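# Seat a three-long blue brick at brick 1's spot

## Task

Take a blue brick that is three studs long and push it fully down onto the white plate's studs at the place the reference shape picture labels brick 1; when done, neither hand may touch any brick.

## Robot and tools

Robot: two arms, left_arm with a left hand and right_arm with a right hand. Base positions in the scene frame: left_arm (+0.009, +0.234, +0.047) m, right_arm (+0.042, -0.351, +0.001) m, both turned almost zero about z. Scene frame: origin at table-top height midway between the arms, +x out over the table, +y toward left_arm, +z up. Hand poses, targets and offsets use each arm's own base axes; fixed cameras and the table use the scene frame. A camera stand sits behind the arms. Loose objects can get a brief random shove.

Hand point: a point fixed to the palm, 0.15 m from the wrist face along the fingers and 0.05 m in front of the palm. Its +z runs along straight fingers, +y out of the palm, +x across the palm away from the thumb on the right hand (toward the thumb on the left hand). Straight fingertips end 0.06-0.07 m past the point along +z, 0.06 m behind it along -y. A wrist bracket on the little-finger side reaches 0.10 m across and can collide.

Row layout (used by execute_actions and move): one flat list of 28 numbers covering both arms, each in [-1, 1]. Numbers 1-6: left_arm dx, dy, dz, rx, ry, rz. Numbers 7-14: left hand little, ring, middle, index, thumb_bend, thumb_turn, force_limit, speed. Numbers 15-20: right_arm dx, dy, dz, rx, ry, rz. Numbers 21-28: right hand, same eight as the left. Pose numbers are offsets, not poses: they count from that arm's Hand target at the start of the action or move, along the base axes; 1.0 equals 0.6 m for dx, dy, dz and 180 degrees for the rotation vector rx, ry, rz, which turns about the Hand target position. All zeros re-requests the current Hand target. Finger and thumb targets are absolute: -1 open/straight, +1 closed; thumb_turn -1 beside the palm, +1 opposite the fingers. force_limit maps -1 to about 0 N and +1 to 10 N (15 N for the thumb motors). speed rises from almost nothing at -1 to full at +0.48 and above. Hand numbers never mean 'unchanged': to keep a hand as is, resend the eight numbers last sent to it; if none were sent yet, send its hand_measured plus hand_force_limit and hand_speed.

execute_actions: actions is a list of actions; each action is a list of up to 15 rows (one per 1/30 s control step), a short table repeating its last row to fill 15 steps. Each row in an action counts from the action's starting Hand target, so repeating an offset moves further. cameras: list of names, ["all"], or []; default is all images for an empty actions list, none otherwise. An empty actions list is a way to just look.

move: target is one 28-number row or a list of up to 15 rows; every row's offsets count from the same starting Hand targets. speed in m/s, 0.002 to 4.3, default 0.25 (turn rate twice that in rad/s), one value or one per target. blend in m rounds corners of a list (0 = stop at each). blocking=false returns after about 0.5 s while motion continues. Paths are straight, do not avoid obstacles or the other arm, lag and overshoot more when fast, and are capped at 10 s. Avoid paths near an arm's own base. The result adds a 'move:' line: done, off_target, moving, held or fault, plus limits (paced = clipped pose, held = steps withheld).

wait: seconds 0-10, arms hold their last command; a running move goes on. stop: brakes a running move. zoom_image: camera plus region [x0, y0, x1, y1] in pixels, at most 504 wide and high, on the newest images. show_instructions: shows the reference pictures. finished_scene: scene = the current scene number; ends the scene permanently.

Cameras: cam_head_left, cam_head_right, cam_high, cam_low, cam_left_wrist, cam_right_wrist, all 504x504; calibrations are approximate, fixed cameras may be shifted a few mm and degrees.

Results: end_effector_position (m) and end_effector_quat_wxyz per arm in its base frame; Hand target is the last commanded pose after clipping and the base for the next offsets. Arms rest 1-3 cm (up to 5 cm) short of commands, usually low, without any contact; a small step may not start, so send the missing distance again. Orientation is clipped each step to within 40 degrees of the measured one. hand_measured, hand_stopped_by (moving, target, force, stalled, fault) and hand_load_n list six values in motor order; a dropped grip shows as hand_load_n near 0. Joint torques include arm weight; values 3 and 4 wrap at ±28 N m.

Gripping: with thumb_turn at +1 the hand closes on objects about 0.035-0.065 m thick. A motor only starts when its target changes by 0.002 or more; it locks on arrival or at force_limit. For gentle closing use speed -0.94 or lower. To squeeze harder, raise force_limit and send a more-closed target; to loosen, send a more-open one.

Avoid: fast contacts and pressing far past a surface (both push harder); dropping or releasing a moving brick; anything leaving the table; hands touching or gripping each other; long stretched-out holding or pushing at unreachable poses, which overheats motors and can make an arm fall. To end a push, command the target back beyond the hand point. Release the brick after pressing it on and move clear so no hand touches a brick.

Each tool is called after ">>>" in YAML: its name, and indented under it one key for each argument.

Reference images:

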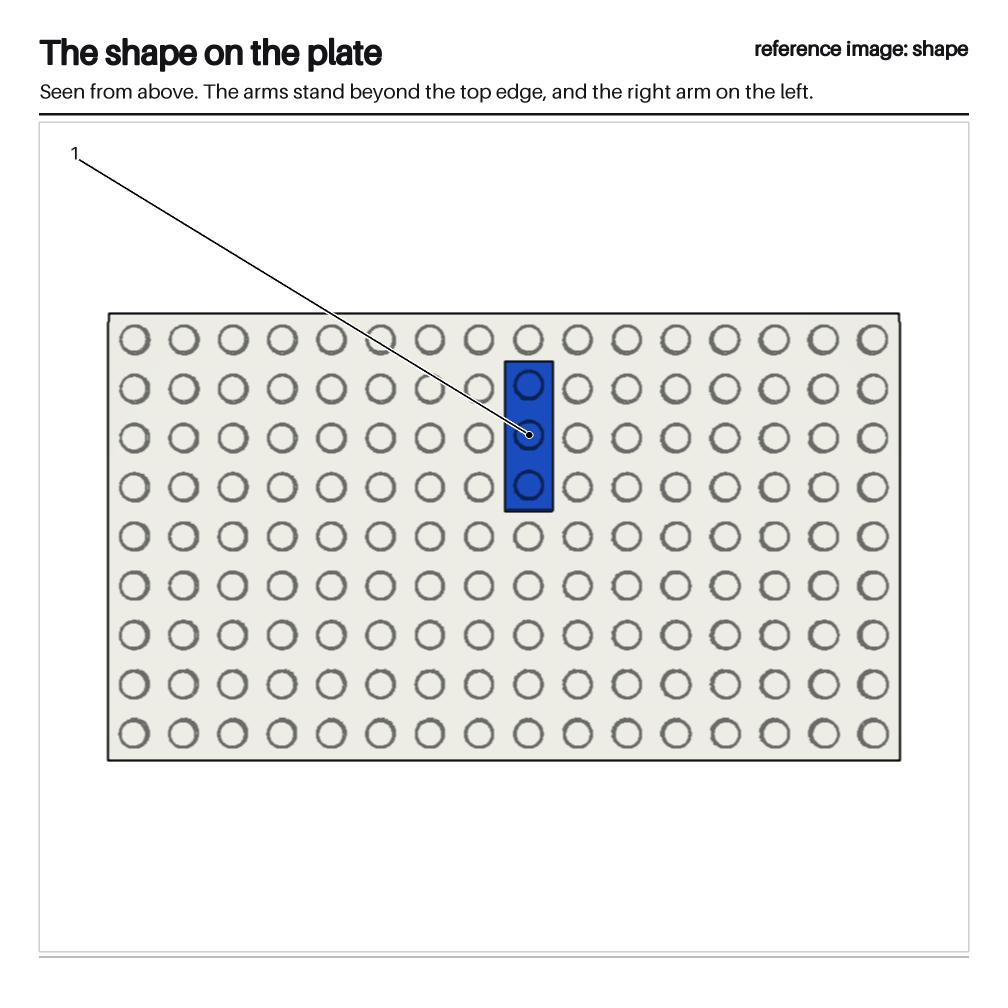

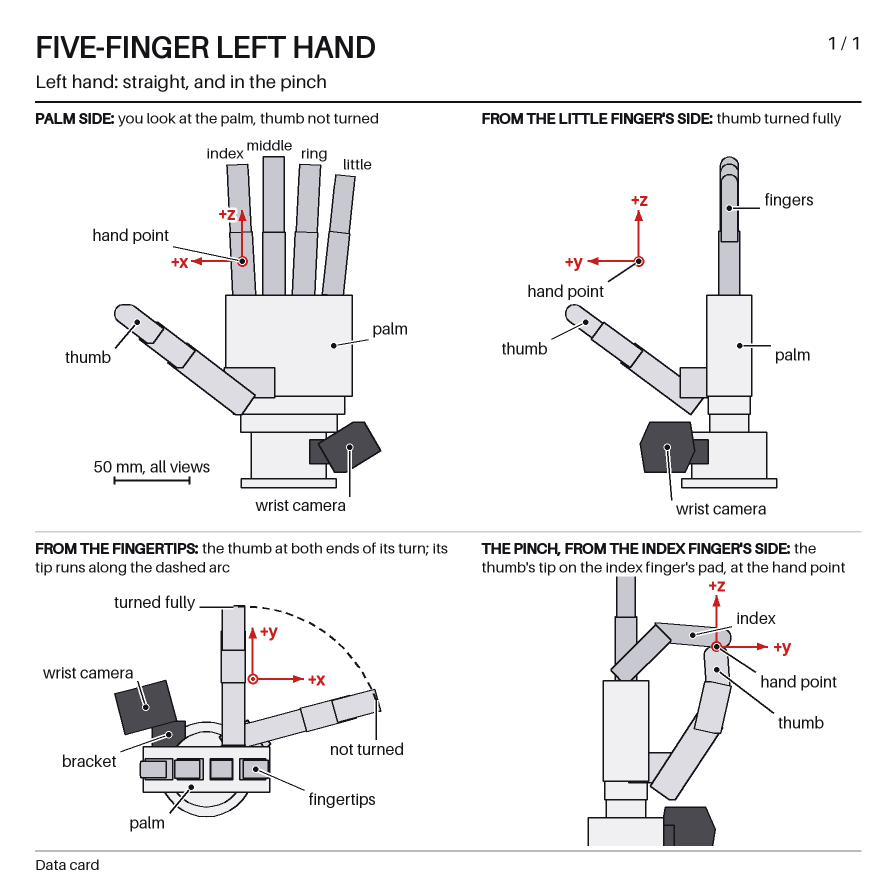

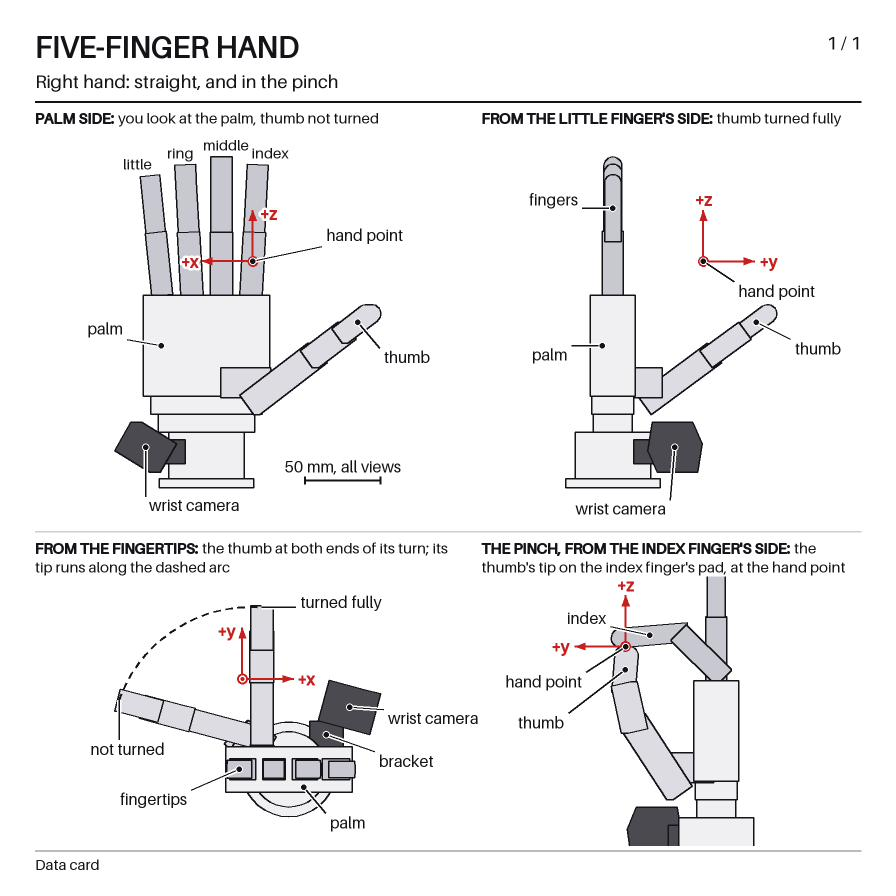

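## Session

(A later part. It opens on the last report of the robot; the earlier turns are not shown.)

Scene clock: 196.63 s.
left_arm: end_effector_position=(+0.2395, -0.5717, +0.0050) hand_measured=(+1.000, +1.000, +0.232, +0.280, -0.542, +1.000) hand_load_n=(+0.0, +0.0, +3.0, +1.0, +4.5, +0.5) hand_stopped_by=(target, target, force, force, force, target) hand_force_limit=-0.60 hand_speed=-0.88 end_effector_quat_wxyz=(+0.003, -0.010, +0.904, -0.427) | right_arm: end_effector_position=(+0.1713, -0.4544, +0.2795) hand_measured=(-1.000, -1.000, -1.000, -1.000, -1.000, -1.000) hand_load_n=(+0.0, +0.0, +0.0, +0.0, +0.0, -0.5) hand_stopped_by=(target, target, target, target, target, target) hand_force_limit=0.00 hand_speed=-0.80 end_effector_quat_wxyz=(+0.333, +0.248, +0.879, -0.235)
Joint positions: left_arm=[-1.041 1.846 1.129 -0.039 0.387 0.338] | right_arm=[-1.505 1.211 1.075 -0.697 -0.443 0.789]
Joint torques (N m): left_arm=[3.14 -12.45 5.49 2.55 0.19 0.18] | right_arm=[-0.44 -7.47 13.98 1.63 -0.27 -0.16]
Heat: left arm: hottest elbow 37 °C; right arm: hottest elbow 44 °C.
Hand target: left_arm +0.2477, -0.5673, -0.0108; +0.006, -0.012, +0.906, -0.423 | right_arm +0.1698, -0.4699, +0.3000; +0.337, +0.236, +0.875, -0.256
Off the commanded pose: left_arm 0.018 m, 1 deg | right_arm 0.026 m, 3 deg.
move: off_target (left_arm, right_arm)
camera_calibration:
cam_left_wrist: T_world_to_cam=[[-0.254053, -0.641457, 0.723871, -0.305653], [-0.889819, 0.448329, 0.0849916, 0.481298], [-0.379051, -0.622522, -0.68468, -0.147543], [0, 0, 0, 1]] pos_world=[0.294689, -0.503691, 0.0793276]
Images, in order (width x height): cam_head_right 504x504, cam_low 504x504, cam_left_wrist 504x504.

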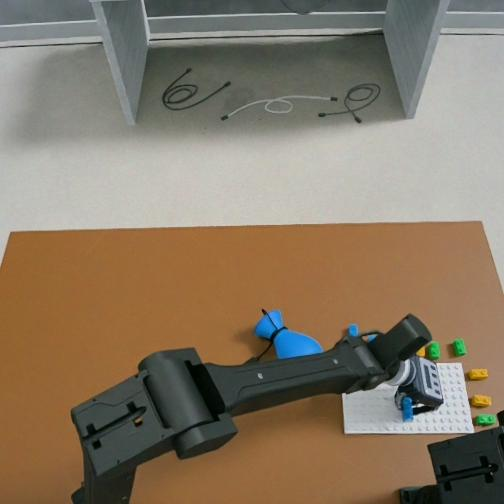

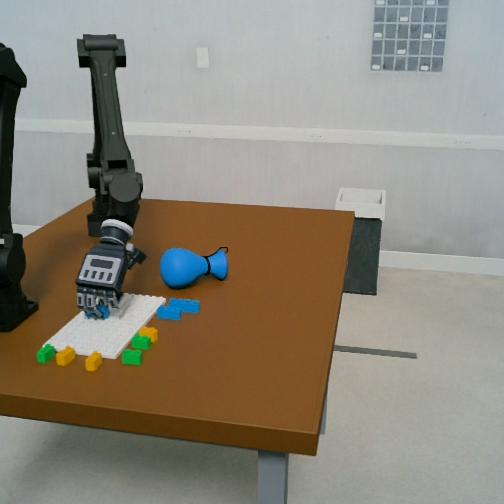

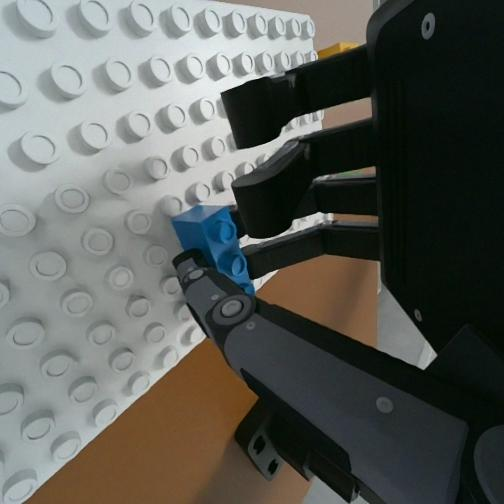

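>>> move:
  target:
    - [-0.0487,-0.0182,0.118,0,0,0, 1,1,0.6,0.6,-0.1,1,-0.6,-0.88, 0,0,0,0,0,0, -1,-1,-1,-1,-1,-1,0,-0.8]
    - [-0.0023,0.0007,0.118,0,0,0, 1,1,0.6,0.6,-0.1,1,-0.6,-0.88, 0,0,0,0,0,0, -1,-1,-1,-1,-1,-1,0,-0.8]
    - [-0.0023,0.0007,-0.002,0,0,0, 1,1,0.6,0.6,-0.1,1,-0.6,-0.88, 0,0,0,0,0,0, -1,-1,-1,-1,-1,-1,0,-0.8]
  speed: 0.08
  cameras: ["cam_head_right","cam_low","cam_left_wrist"]

>>> zoom_image:
  camera: "cam_left_wrist"
  region: [100, 140, 260, 300]

>>> zoom_image:
  camera: "cam_low"
  region: [75, 290, 125, 340]

Scene clock: 203.13 s.
left_arm: end_effector_position=(+0.2408, -0.5703, +0.0044) hand_measured=(+1.000, +1.000, +0.232, +0.280, -0.542, +1.000) hand_load_n=(+0.0, +0.0, +3.5, +1.0, +4.0, +1.0) hand_stopped_by=(target, target, force, force, force, target) hand_force_limit=-0.60 hand_speed=-0.88 end_effector_quat_wxyz=(+0.004, -0.013, +0.904, -0.428) | right_arm: end_effector_position=(+0.1713, -0.4544, +0.2795) hand_measured=(-1.000, -1.000, -1.000, -1.000, -1.000, -1.000) hand_load_n=(+0.0, +0.0, +0.0, +0.0, +0.0, -0.5) hand_stopped_by=(target, target, target, target, target, target) hand_force_limit=0.00 hand_speed=-0.80 end_effector_quat_wxyz=(+0.333, +0.248, +0.879, -0.235)
Joint positions: left_arm=[-1.038 1.845 1.125 -0.034 0.386 0.335] | right_arm=[-1.505 1.211 1.075 -0.697 -0.443 0.789]
Joint torques (N m): left_arm=[2.78 -12.45 5.49 2.63 0.16 0.16] | right_arm=[-0.32 -7.82 14 1.62 -0.25 -0.17]
Heat: left arm: hottest elbow 37 °C; right arm: hottest elbow 44 °C.
Hand target: left_arm +0.2462, -0.5669, -0.0121; +0.006, -0.012, +0.906, -0.423 | right_arm +0.1698, -0.4699, +0.3000; +0.337, +0.236, +0.875, -0.256
Off the commanded pose: left_arm 0.018 m, 1 deg | right_arm 0.026 m, 3 deg.
move: off_target (left_arm, right_arm)
camera_calibration:
cam_left_wrist: T_world_to_cam=[[-0.249405, -0.642158, 0.724865, -0.305532], [-0.892256, 0.443316, 0.0857347, 0.479641], [-0.3764, -0.625383, -0.683535, -0.148961], [0, 0, 0, 1]] pos_world=[0.295693, -0.50199, 0.0785278]
Images, in order (width x height): cam_head_right 504x504, cam_low 504x504, cam_left_wrist 504x504.

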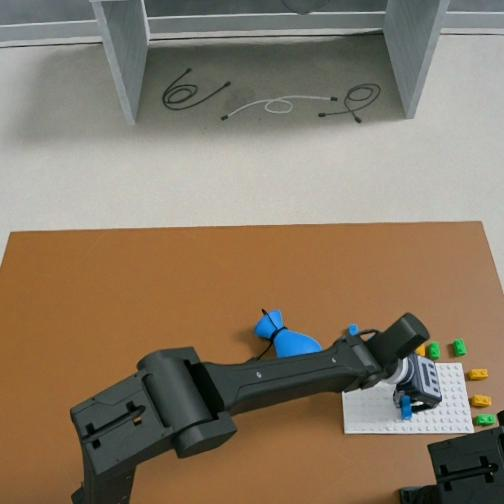

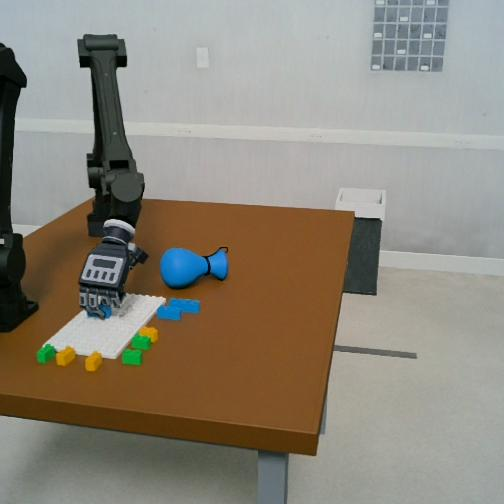

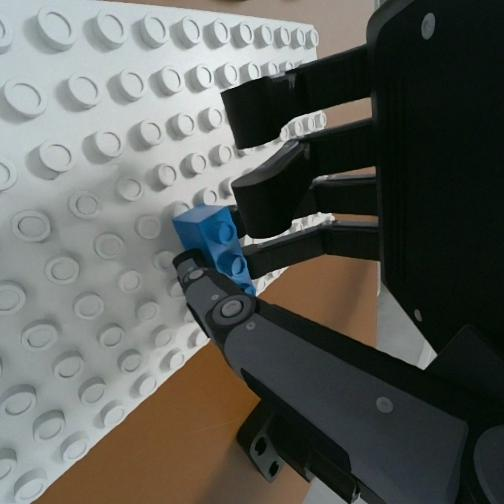

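Scaled by 3.150 from the camera's 504x504 image, which has a finer 720x720 frame.

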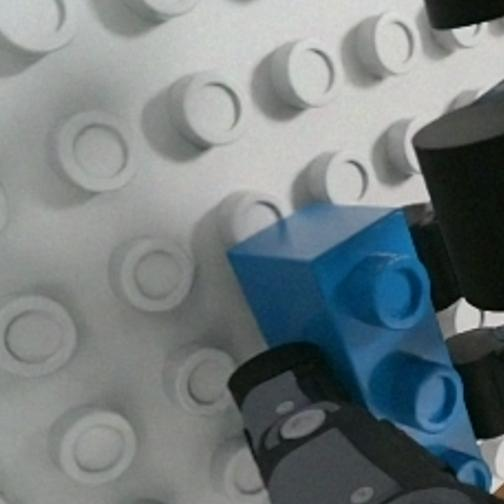

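Scaled by 10.080 from the camera's 504x504 image, which has a finer 720x720 frame.

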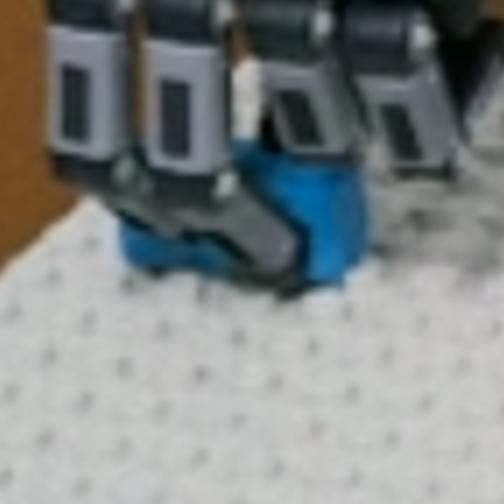

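>>> zoom_image:
  camera: "cam_head_right"
  region: [324, 340, 484, 500]

Scaled by 3.150 from the camera's 504x504 image, which has a finer 720x720 frame.

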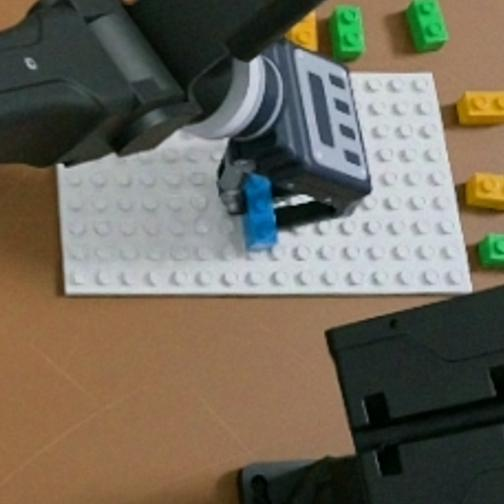

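>>> move:
  target: [-0.0432,-0.0176,0.0367,0,0,0, 1,1,0.6,0.6,-0.1,1,-0.6,-0.88, 0,0,0,0,0,0, -1,-1,-1,-1,-1,-1,0,-0.8]
  speed: 0.08
  cameras: ["cam_left_wrist"]

>>> zoom_image:
  camera: "cam_left_wrist"
  region: [100, 140, 260, 300]

Scene clock: 210.63 s.
left_arm: end_effector_position=(+0.2340, -0.5736, +0.0053) hand_measured=(+1.000, +1.000, +0.232, +0.280, -0.542, +1.000) hand_load_n=(+0.0, +0.0, +4.0, +0.0, +4.5, -0.5) hand_stopped_by=(target, target, force, force, force, target) hand_force_limit=-0.60 hand_speed=-0.88 end_effector_quat_wxyz=(+0.014, -0.012, +0.906, -0.423) | right_arm: end_effector_position=(+0.1713, -0.4544, +0.2795) hand_measured=(-1.000, -1.000, -1.000, -1.000, -1.000, -1.000) hand_load_n=(+0.0, +0.0, +0.0, +0.0, +0.0, +0.0) hand_stopped_by=(target, target, target, target, target, target) hand_force_limit=0.00 hand_speed=-0.80 end_effector_quat_wxyz=(+0.333, +0.248, +0.879, -0.235)
Joint positions: left_arm=[-1.06 1.838 1.122 -0.036 0.35 0.331] | right_arm=[-1.505 1.211 1.075 -0.697 -0.443 0.789]
Joint torques (N m): left_arm=[-0.15 -14.8 5.82 1.47 0.07 -0.07] | right_arm=[-0.38 -7.53 14.05 1.7 -0.25 -0.16]
Heat: left arm: hottest elbow 37 °C; right arm: hottest elbow 44 °C.
Hand target: left_arm +0.2202, -0.5774, +0.0098; +0.006, -0.012, +0.906, -0.423 | right_arm +0.1698, -0.4699, +0.3000; +0.337, +0.236, +0.875, -0.256
Off the commanded pose: left_arm 0.015 m, 1 deg | right_arm 0.026 m, 3 deg.
move: off_target (left_arm, right_arm)
camera_calibration:
cam_left_wrist: T_world_to_cam=[[-0.258743, -0.651117, 0.713512, -0.312834], [-0.896759, 0.436443, 0.0730817, 0.472086], [-0.358992, -0.620939, -0.696822, -0.154393], [0, 0, 0, 1]] pos_world=[0.286978, -0.505599, 0.0811255]
Images, in order (width x height): cam_left_wrist 504x504.

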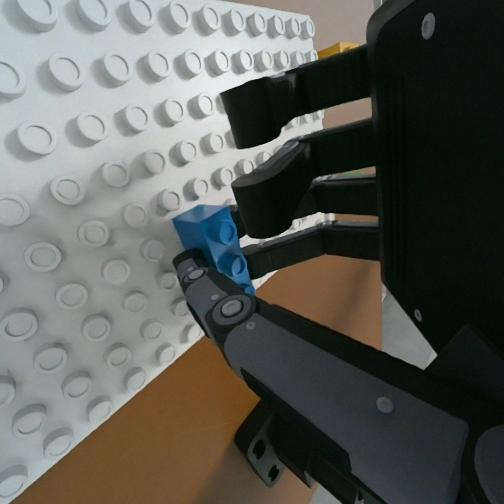

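Scaled by 3.150 from the camera's 504x504 image, which has a finer 720x720 frame.

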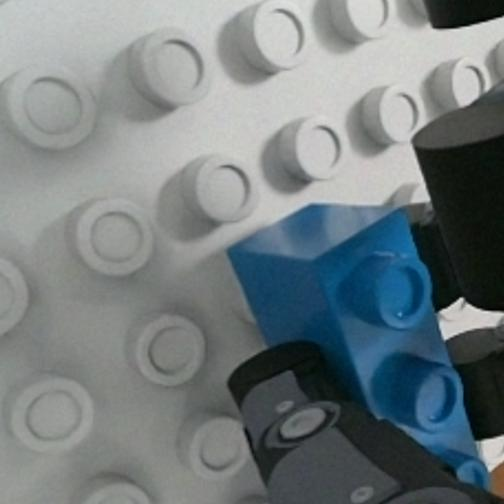

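>>> wait:
  seconds: 0.1
  cameras: ["cam_low","cam_head_right","cam_high"]

>>> zoom_image:
  camera: "cam_low"
  region: [75, 290, 125, 340]

>>> zoom_image:
  camera: "cam_high"
  region: [330, 85, 390, 145]

Scene clock: 211.97 s.
left_arm: end_effector_position=(+0.2340, -0.5736, +0.0053) hand_measured=(+1.000, +1.000, +0.232, +0.280, -0.542, +1.000) hand_load_n=(+0.0, +0.0, +4.0, +0.0, +4.5, +0.0) hand_stopped_by=(target, target, force, force, force, target) hand_force_limit=-0.60 hand_speed=-0.88 end_effector_quat_wxyz=(+0.014, -0.012, +0.906, -0.423) | right_arm: end_effector_position=(+0.1713, -0.4544, +0.2795) hand_measured=(-1.000, -1.000, -1.000, -1.000, -1.000, -1.000) hand_load_n=(+0.0, +0.0, +0.0, +0.0, +0.0, +0.0) hand_stopped_by=(target, target, target, target, target, target) hand_force_limit=0.00 hand_speed=-0.80 end_effector_quat_wxyz=(+0.333, +0.248, +0.879, -0.235)
Joint positions: left_arm=[-1.06 1.838 1.122 -0.036 0.35 0.33] | right_arm=[-1.505 1.211 1.075 -0.697 -0.443 0.789]
Joint torques (N m): left_arm=[0.03 -15.56 5.76 1.54 0.04 -0.1] | right_arm=[-0.15 -7.47 13.97 1.7 -0.26 -0.17]
Heat: left arm: hottest elbow 37 °C; right arm: hottest elbow 44 °C.
Hand target: left_arm +0.2201, -0.5774, +0.0098; +0.006, -0.012, +0.906, -0.423 | right_arm +0.1698, -0.4699, +0.3000; +0.337, +0.236, +0.875, -0.256
Off the commanded pose: left_arm 0.015 m, 1 deg | right_arm 0.026 m, 3 deg.
wait: 0.10 s; at rest from the start
Images, in order (width x height): cam_head_right 504x504, cam_high 504x504, cam_low 504x504.

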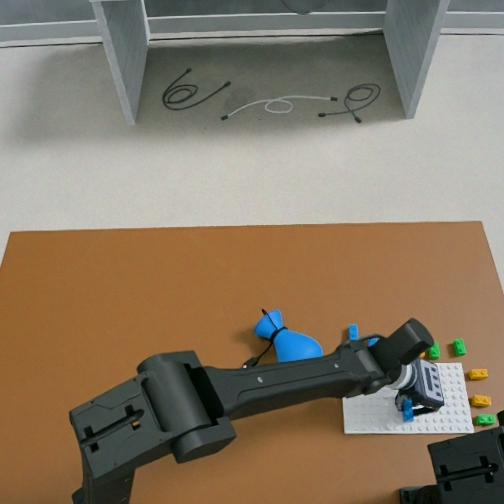

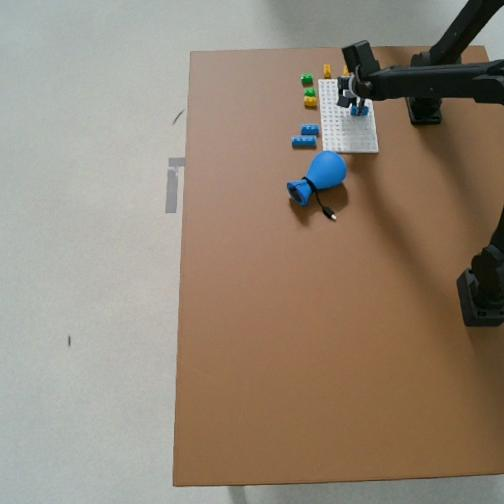

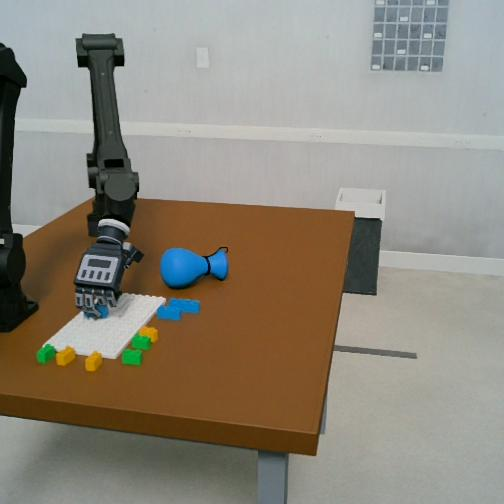

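Scaled by 10.080 from the camera's 504x504 image, which has a finer 720x720 frame.

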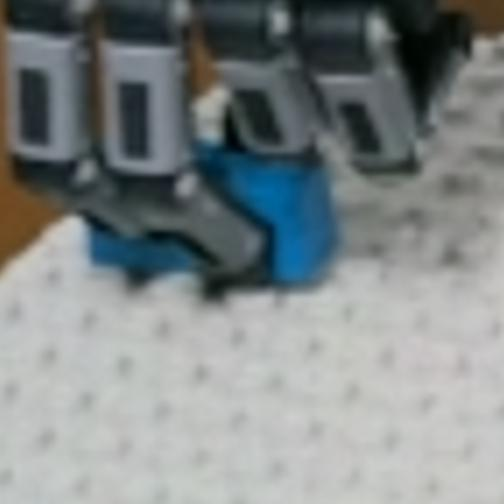

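Scaled by 8.400 from the camera's 504x504 image, which has a finer 720x720 frame.

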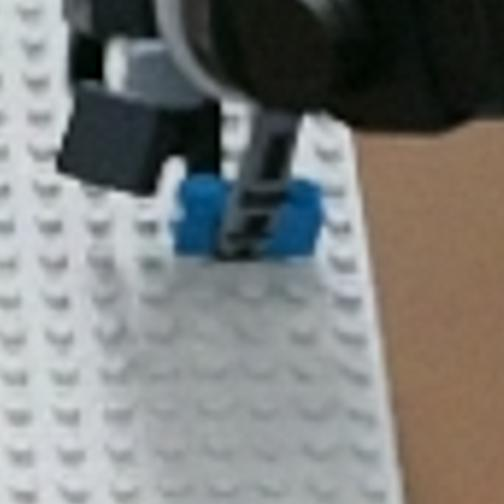

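>>> move:
  target: [-0.0075,0.0185,0.0067,0,0,0, 1,1,0.6,0.6,-0.1,1,-0.6,-0.88, 0,0,0,0,0,0, -1,-1,-1,-1,-1,-1,0,-0.8]
  speed: 0.05
  cameras: ["cam_left_wrist","cam_low"]

>>> zoom_image:
  camera: "cam_left_wrist"
  region: [100, 140, 260, 300]

>>> zoom_image:
  camera: "cam_low"
  region: [75, 290, 125, 340]

Scene clock: 214.03 s.
left_arm: end_effector_position=(+0.2263, -0.5655, +0.0104) hand_measured=(+1.000, +1.000, +0.232, +0.280, -0.542, +1.000) hand_load_n=(+0.5, +0.0, +3.5, +0.5, +4.5, +0.5) hand_stopped_by=(target, target, force, force, force, target) hand_force_limit=-0.60 hand_speed=-0.88 end_effector_quat_wxyz=(+0.013, -0.012, +0.906, -0.423) | right_arm: end_effector_position=(+0.1713, -0.4544, +0.2795) hand_measured=(-1.000, -1.000, -1.000, -1.000, -1.000, -1.000) hand_load_n=(+0.0, +0.0, +0.0, +0.0, +0.0, +0.0) hand_stopped_by=(target, target, target, target, target, target) hand_force_limit=0.00 hand_speed=-0.80 end_effector_quat_wxyz=(+0.333, +0.248, +0.879, -0.235)
Joint positions: left_arm=[-1.064 1.808 1.092 -0.036 0.35 0.327] | right_arm=[-1.505 1.211 1.075 -0.697 -0.443 0.789]
Joint torques (N m): left_arm=[0.73 -15.03 5.59 1.5 0.11 -0.03] | right_arm=[-0.21 -7.47 14 1.73 -0.27 -0.16]
Heat: left arm: hottest elbow 36 °C; right arm: hottest elbow 44 °C.
Hand target: left_arm +0.2158, -0.5663, +0.0141; +0.006, -0.012, +0.906, -0.423 | right_arm +0.1698, -0.4699, +0.3000; +0.337, +0.236, +0.875, -0.256
Off the commanded pose: left_arm 0.011 m, 1 deg | right_arm 0.026 m, 3 deg.
move: off_target (left_arm, right_arm)
camera_calibration:
cam_left_wrist: T_world_to_cam=[[-0.258333, -0.650286, 0.714418, -0.312821], [-0.895674, 0.438325, 0.0751019, 0.46201], [-0.361985, -0.620484, -0.695677, -0.147571], [0, 0, 0, 1]] pos_world=[0.279579, -0.497499, 0.0861255]
Images, in order (width x height): cam_low 504x504, cam_left_wrist 504x504.

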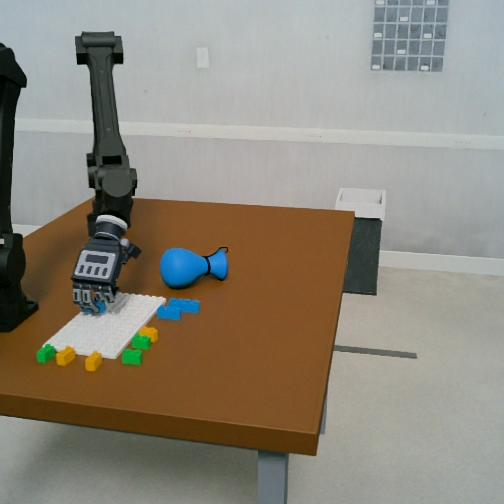

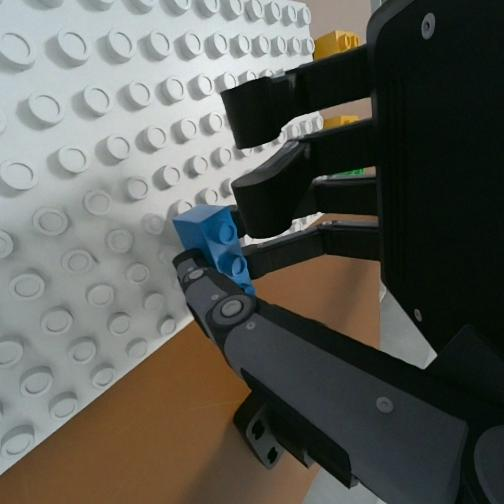

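Scaled by 3.150 from the camera's 504x504 image, which has a finer 720x720 frame.

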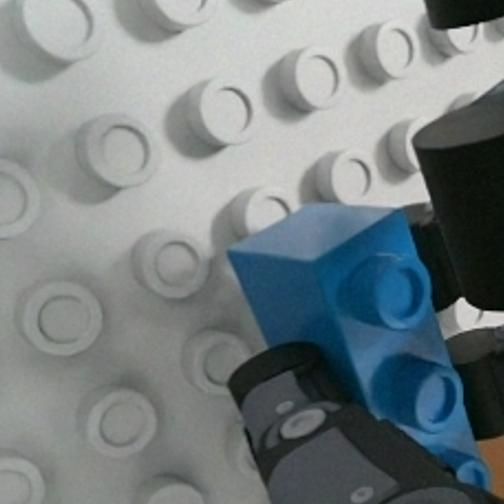

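Scaled by 10.080 from the camera's 504x504 image, which has a finer 720x720 frame.

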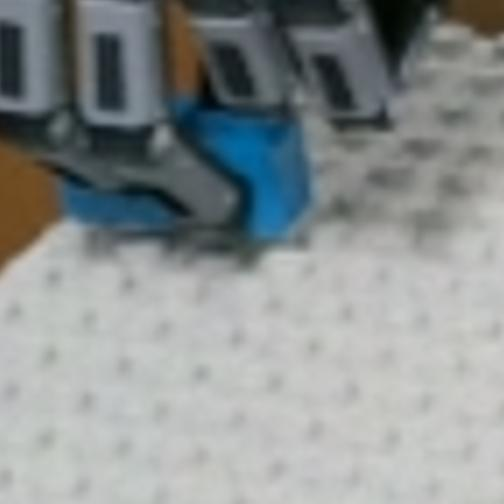

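>>> move:
  target: [0.046,-0.0028,-0.006,0,0,0, 1,1,0.6,0.6,-0.1,1,-0.6,-0.88, 0,0,0,0,0,0, -1,-1,-1,-1,-1,-1,0,-0.8]
  speed: 0.05
  cameras: ["cam_left_wrist","cam_low"]

>>> zoom_image:
  camera: "cam_left_wrist"
  region: [100, 140, 260, 300]

>>> zoom_image:
  camera: "cam_low"
  region: [75, 290, 125, 340]

Scene clock: 216.63 s.
left_arm: end_effector_position=(+0.2286, -0.5596, +0.0092) hand_measured=(+1.000, +1.000, +0.232, +0.280, -0.542, +1.000) hand_load_n=(+0.5, +0.0, +3.5, +0.5, +4.5, +0.5) hand_stopped_by=(target, target, force, force, force, target) hand_force_limit=-0.60 hand_speed=-0.88 end_effector_quat_wxyz=(+0.001, -0.014, +0.907, -0.422) | right_arm: end_effector_position=(+0.1713, -0.4544, +0.2795) hand_measured=(-1.000, -1.000, -1.000, -1.000, -1.000, -1.000) hand_load_n=(+0.0, +0.0, +0.0, +0.0, +0.0, +0.0) hand_stopped_by=(target, target, target, target, target, target) hand_force_limit=0.00 hand_speed=-0.80 end_effector_quat_wxyz=(+0.333, +0.248, +0.879, -0.235)
Joint positions: left_arm=[-1.048 1.808 1.091 -0.05 0.379 0.33] | right_arm=[-1.505 1.211 1.075 -0.697 -0.443 0.789]
Joint torques (N m): left_arm=[3.02 -11.69 8.64 1.36 0.27 0.24] | right_arm=[-0.5 -7.59 13.93 1.68 -0.25 -0.15]
Heat: left arm: hottest elbow 37 °C; right arm: hottest elbow 44 °C.
Hand target: left_arm +0.2433, -0.5680, +0.0104; +0.006, -0.012, +0.906, -0.423 | right_arm +0.1698, -0.4699, +0.3000; +0.337, +0.236, +0.875, -0.256
Off the commanded pose: left_arm 0.017 m, 1 deg | right_arm 0.026 m, 3 deg.
move: off_target (left_arm, right_arm)
camera_calibration:
cam_left_wrist: T_world_to_cam=[[-0.246005, -0.651454, 0.717697, -0.311119], [-0.890893, 0.44366, 0.0973394, 0.463392], [-0.381826, -0.615445, -0.689519, -0.136705], [0, 0, 0, 1]] pos_world=[0.284098, -0.492403, 0.0839219]
Images, in order (width x height): cam_low 504x504, cam_left_wrist 504x504.

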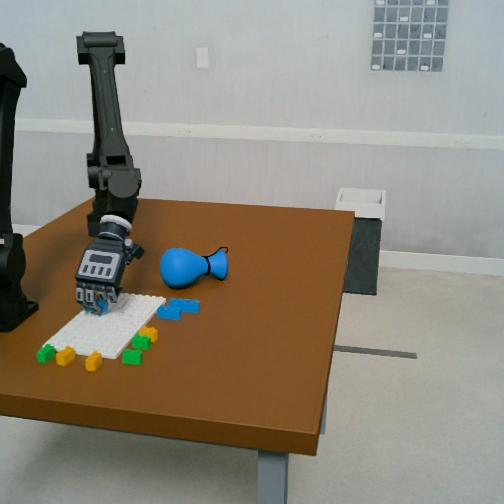

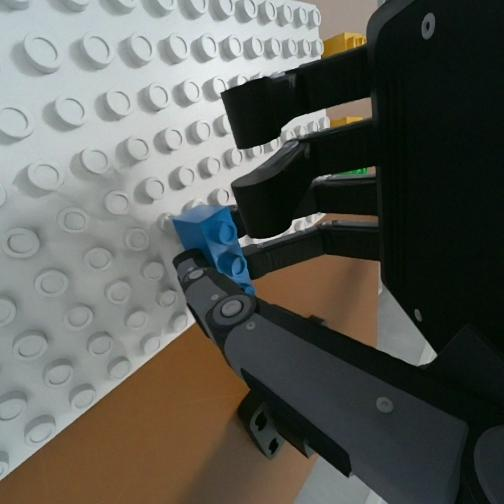

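Scaled by 3.150 from the camera's 504x504 image, which has a finer 720x720 frame.

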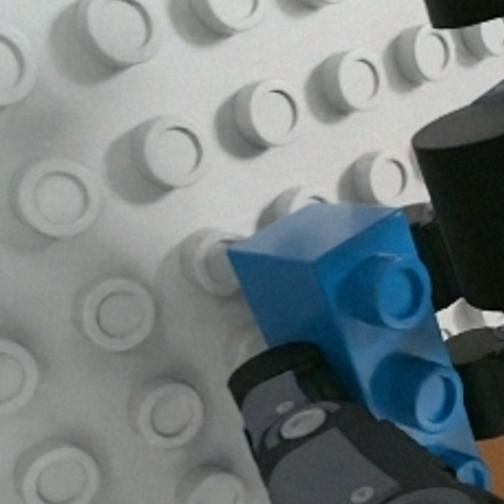

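Scaled by 10.080 from the camera's 504x504 image, which has a finer 720x720 frame.

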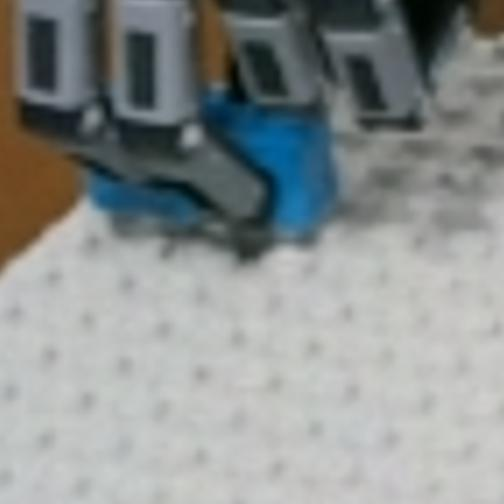

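>>> move:
  target: [0.0073,-0.018,0.0,0,0,0, 1,1,0.6,0.6,-0.1,1,-0.6,-0.88, 0,0,0,0,0,0, -1,-1,-1,-1,-1,-1,0,-0.8]
  speed: 0.05
  cameras: ["cam_left_wrist"]

>>> zoom_image:
  camera: "cam_left_wrist"
  region: [100, 140, 260, 300]

Scene clock: 219.10 s.
left_arm: end_effector_position=(+0.2342, -0.5693, +0.0090) hand_measured=(+1.000, +1.000, +0.232, +0.280, -0.542, +1.000) hand_load_n=(+0.0, +0.0, +3.5, +0.5, +4.0, +0.5) hand_stopped_by=(target, target, force, force, force, target) hand_force_limit=-0.60 hand_speed=-0.88 end_effector_quat_wxyz=(+0.001, -0.014, +0.907, -0.422) | right_arm: end_effector_position=(+0.1713, -0.4544, +0.2795) hand_measured=(-1.000, -1.000, -1.000, -1.000, -1.000, -1.000) hand_load_n=(+0.0, +0.0, +0.0, +0.0, +0.0, +0.0) hand_stopped_by=(target, target, target, target, target, target) hand_force_limit=0.00 hand_speed=-0.80 end_effector_quat_wxyz=(+0.333, +0.248, +0.879, -0.235)
Joint positions: left_arm=[-1.048 1.832 1.127 -0.062 0.379 0.33] | right_arm=[-1.505 1.211 1.075 -0.697 -0.443 0.789]
Joint torques (N m): left_arm=[2.02 -12.57 8.72 1.2 0.17 0.18] | right_arm=[-0.5 -7.36 13.98 1.69 -0.26 -0.17]
Heat: left arm: hottest elbow 37 °C; right arm: hottest elbow 44 °C.
Hand target: left_arm +0.2478, -0.5788, +0.0104; +0.006, -0.012, +0.906, -0.423 | right_arm +0.1698, -0.4699, +0.3000; +0.337, +0.236, +0.875, -0.256
Off the commanded pose: left_arm 0.017 m, 1 deg | right_arm 0.026 m, 3 deg.
move: off_target (left_arm, right_arm)
camera_calibration:
cam_left_wrist: T_world_to_cam=[[-0.246005, -0.651454, 0.717697, -0.315917], [-0.890893, 0.44366, 0.0973394, 0.472704], [-0.381826, -0.615445, -0.689519, -0.140675], [0, 0, 0, 1]] pos_world=[0.289698, -0.502103, 0.0837219]
Images, in order (width x height): cam_left_wrist 504x504.

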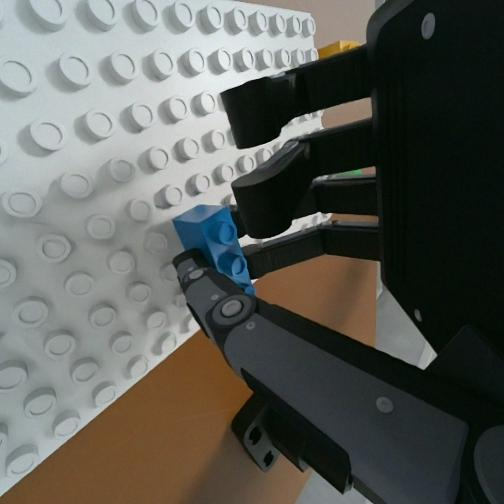

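Scaled by 3.150 from the camera's 504x504 image, which has a finer 720x720 frame.

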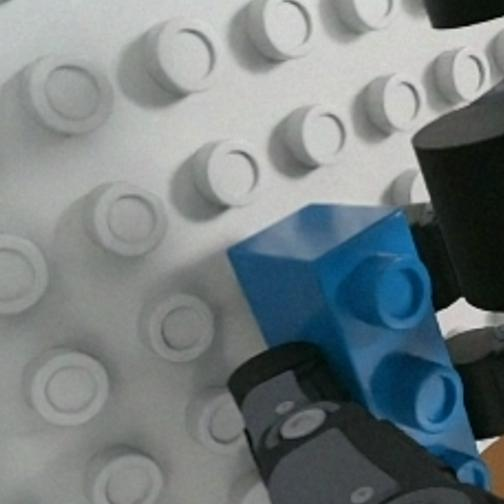

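>>> move:
  target: [0.0,-0.0,-0.028,0,0,0, 1,1,0.6,0.6,-0.1,1,-0.6,-0.88, 0,0,0,0,0,0, -1,-1,-1,-1,-1,-1,0,-0.8]
  speed: 0.05
  cameras: ["cam_left_wrist","cam_low"]

>>> zoom_image:
  camera: "cam_left_wrist"
  region: [100, 140, 260, 300]

>>> zoom_image:
  camera: "cam_low"
  region: [75, 290, 125, 340]

Scene clock: 221.17 s.
left_arm: end_effector_position=(+0.2337, -0.5691, +0.0000) hand_measured=(+1.000, +1.000, +0.232, +0.280, -0.542, +1.000) hand_load_n=(+0.0, +0.0, +3.0, +0.0, +5.5, -1.0) hand_stopped_by=(target, target, force, force, force, target) hand_force_limit=-0.60 hand_speed=-0.88 end_effector_quat_wxyz=(-0.002, -0.014, +0.909, -0.418) | right_arm: end_effector_position=(+0.1713, -0.4544, +0.2795) hand_measured=(-1.000, -1.000, -1.000, -1.000, -1.000, -1.000) hand_load_n=(+0.0, +0.0, +0.0, +0.0, +0.0, +0.0) hand_stopped_by=(target, target, target, target, target, target) hand_force_limit=0.00 hand_speed=-0.80 end_effector_quat_wxyz=(+0.333, +0.248, +0.879, -0.235)
Joint positions: left_arm=[-1.048 1.849 1.128 -0.056 0.381 0.33] | right_arm=[-1.505 1.211 1.075 -0.697 -0.443 0.789]
Joint torques (N m): left_arm=[1.96 -11.63 7.87 2.51 0.09 0.18] | right_arm=[-0.38 -7.59 14.01 1.69 -0.26 -0.16]
Heat: left arm: hottest elbow 37 °C; right arm: hottest elbow 44 °C.
Hand target: left_arm +0.2478, -0.5789, -0.0064; +0.006, -0.012, +0.906, -0.423 | right_arm +0.1698, -0.4699, +0.3000; +0.337, +0.236, +0.875, -0.256
Off the commanded pose: left_arm 0.018 m, 1 deg | right_arm 0.026 m, 3 deg.
move: off_target (left_arm, right_arm)
camera_calibration:
cam_left_wrist: T_world_to_cam=[[-0.242581, -0.657166, 0.713644, -0.313492], [-0.889539, 0.444226, 0.106699, 0.472926], [-0.387138, -0.60893, -0.692335, -0.141901], [0, 0, 0, 1]] pos_world=[0.289703, -0.502511, 0.0750178]
Images, in order (width x height): cam_low 504x504, cam_left_wrist 504x504.

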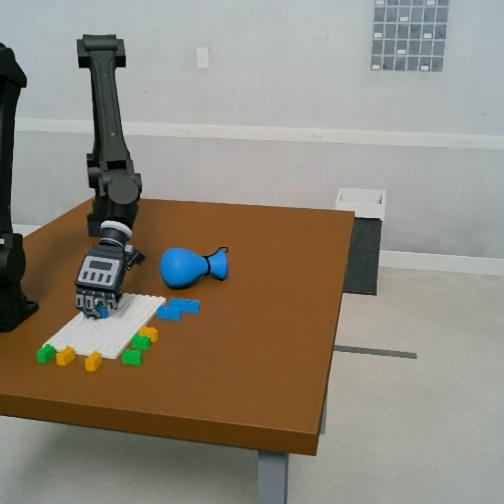

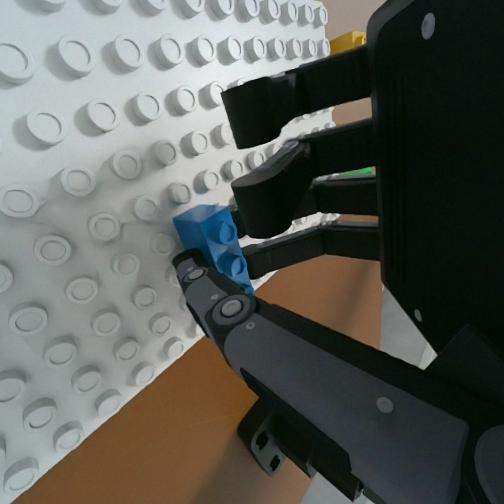

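Scaled by 3.150 from the camera's 504x504 image, which has a finer 720x720 frame.

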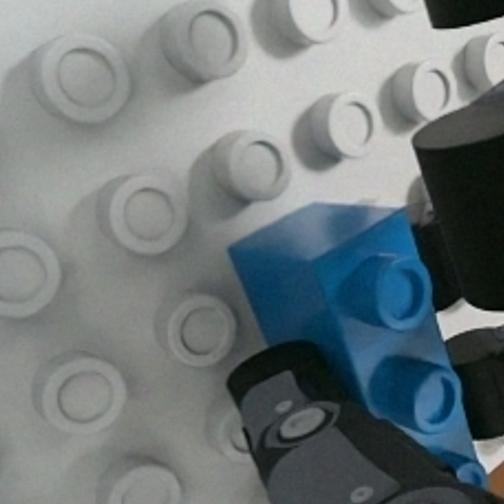

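Scaled by 10.080 from the camera's 504x504 image, which has a finer 720x720 frame.

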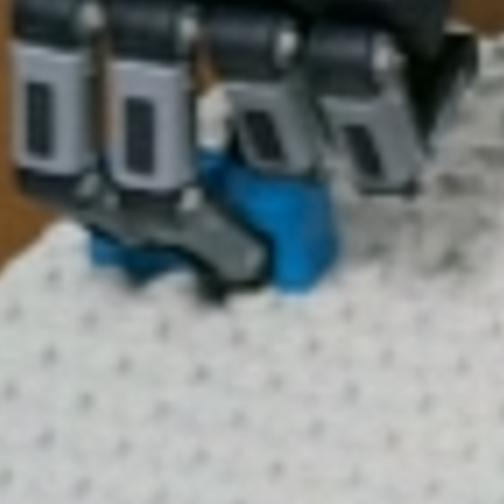

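>>> move:
  target: [0.0008,-0.002,-0.012,0,0,0, 1,1,0.6,0.6,-0.1,1,-0.6,-0.88, 0,0,0,0,0,0, -1,-1,-1,-1,-1,-1,0,-0.8]
  speed: 0.05
  cameras: ["cam_left_wrist","cam_low"]

>>> zoom_image:
  camera: "cam_left_wrist"
  region: [100, 140, 260, 300]

>>> zoom_image:
  camera: "cam_low"
  region: [75, 290, 125, 340]

Scene clock: 222.93 s.
left_arm: end_effector_position=(+0.2335, -0.5697, -0.0002) hand_measured=(+1.000, +1.000, +0.232, +0.280, -0.542, +1.000) hand_load_n=(+0.0, +0.0, +1.5, +0.0, +6.5, -1.0) hand_stopped_by=(target, target, force, force, force, target) hand_force_limit=-0.60 hand_speed=-0.88 end_effector_quat_wxyz=(-0.003, -0.013, +0.908, -0.419) | right_arm: end_effector_position=(+0.1713, -0.4544, +0.2795) hand_measured=(-1.000, -1.000, -1.000, -1.000, -1.000, -1.000) hand_load_n=(+0.0, +0.0, +0.0, +0.0, +0.0, +0.0) hand_stopped_by=(target, target, target, target, target, target) hand_force_limit=0.00 hand_speed=-0.80 end_effector_quat_wxyz=(+0.333, +0.248, +0.879, -0.235)
Joint positions: left_arm=[-1.048 1.851 1.128 -0.053 0.384 0.33] | right_arm=[-1.505 1.211 1.075 -0.697 -0.443 0.789]
Joint torques (N m): left_arm=[2.43 -10.58 7.73 3 -0.01 0.2] | right_arm=[-0.38 -7.41 14.04 1.69 -0.25 -0.16]
Heat: left arm: hottest elbow 37 °C; right arm: hottest elbow 44 °C.
Hand target: left_arm +0.2482, -0.5801, -0.0136; +0.006, -0.012, +0.906, -0.423 | right_arm +0.1698, -0.4699, +0.3000; +0.337, +0.236, +0.875, -0.256
Off the commanded pose: left_arm 0.023 m, 1 deg | right_arm 0.026 m, 3 deg.
move: off_target (left_arm, right_arm)
camera_calibration:
cam_left_wrist: T_world_to_cam=[[-0.243502, -0.654456, 0.715817, -0.312061], [-0.888509, 0.446461, 0.105942, 0.474127], [-0.388919, -0.610213, -0.690204, -0.142899], [0, 0, 0, 1]] pos_world=[0.289703, -0.503108, 0.074519]
Images, in order (width x height): cam_low 504x504, cam_left_wrist 504x504.

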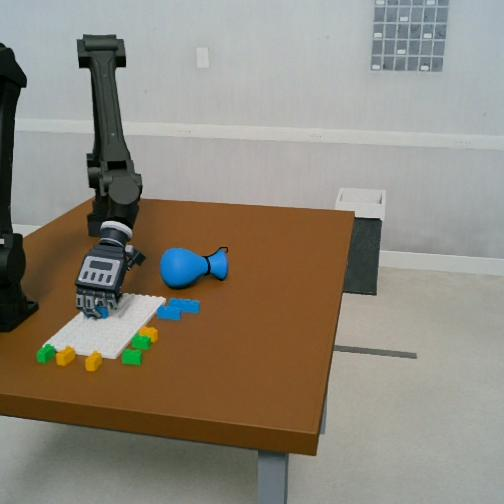

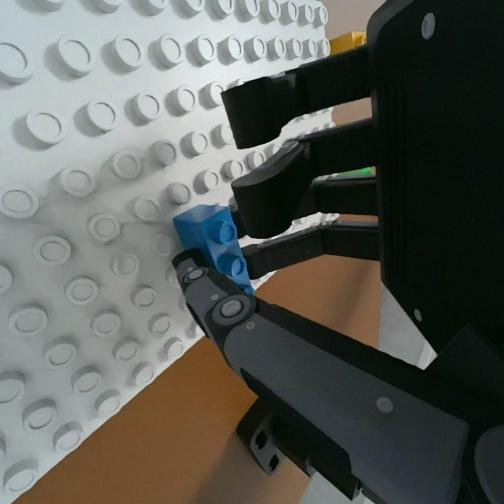

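Scaled by 3.150 from the camera's 504x504 image, which has a finer 720x720 frame.

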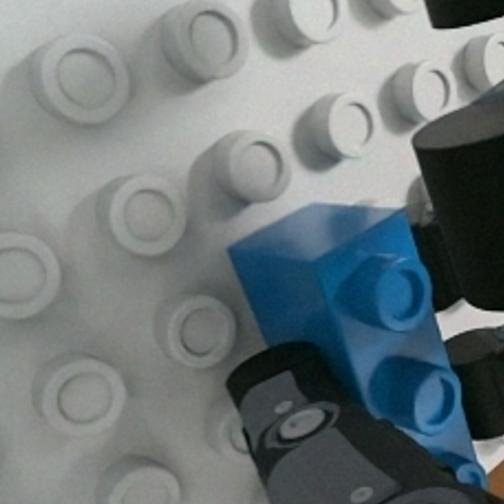

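Scaled by 10.080 from the camera's 504x504 image, which has a finer 720x720 frame.

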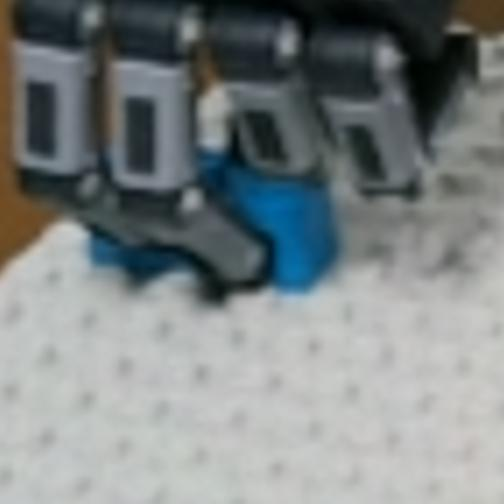

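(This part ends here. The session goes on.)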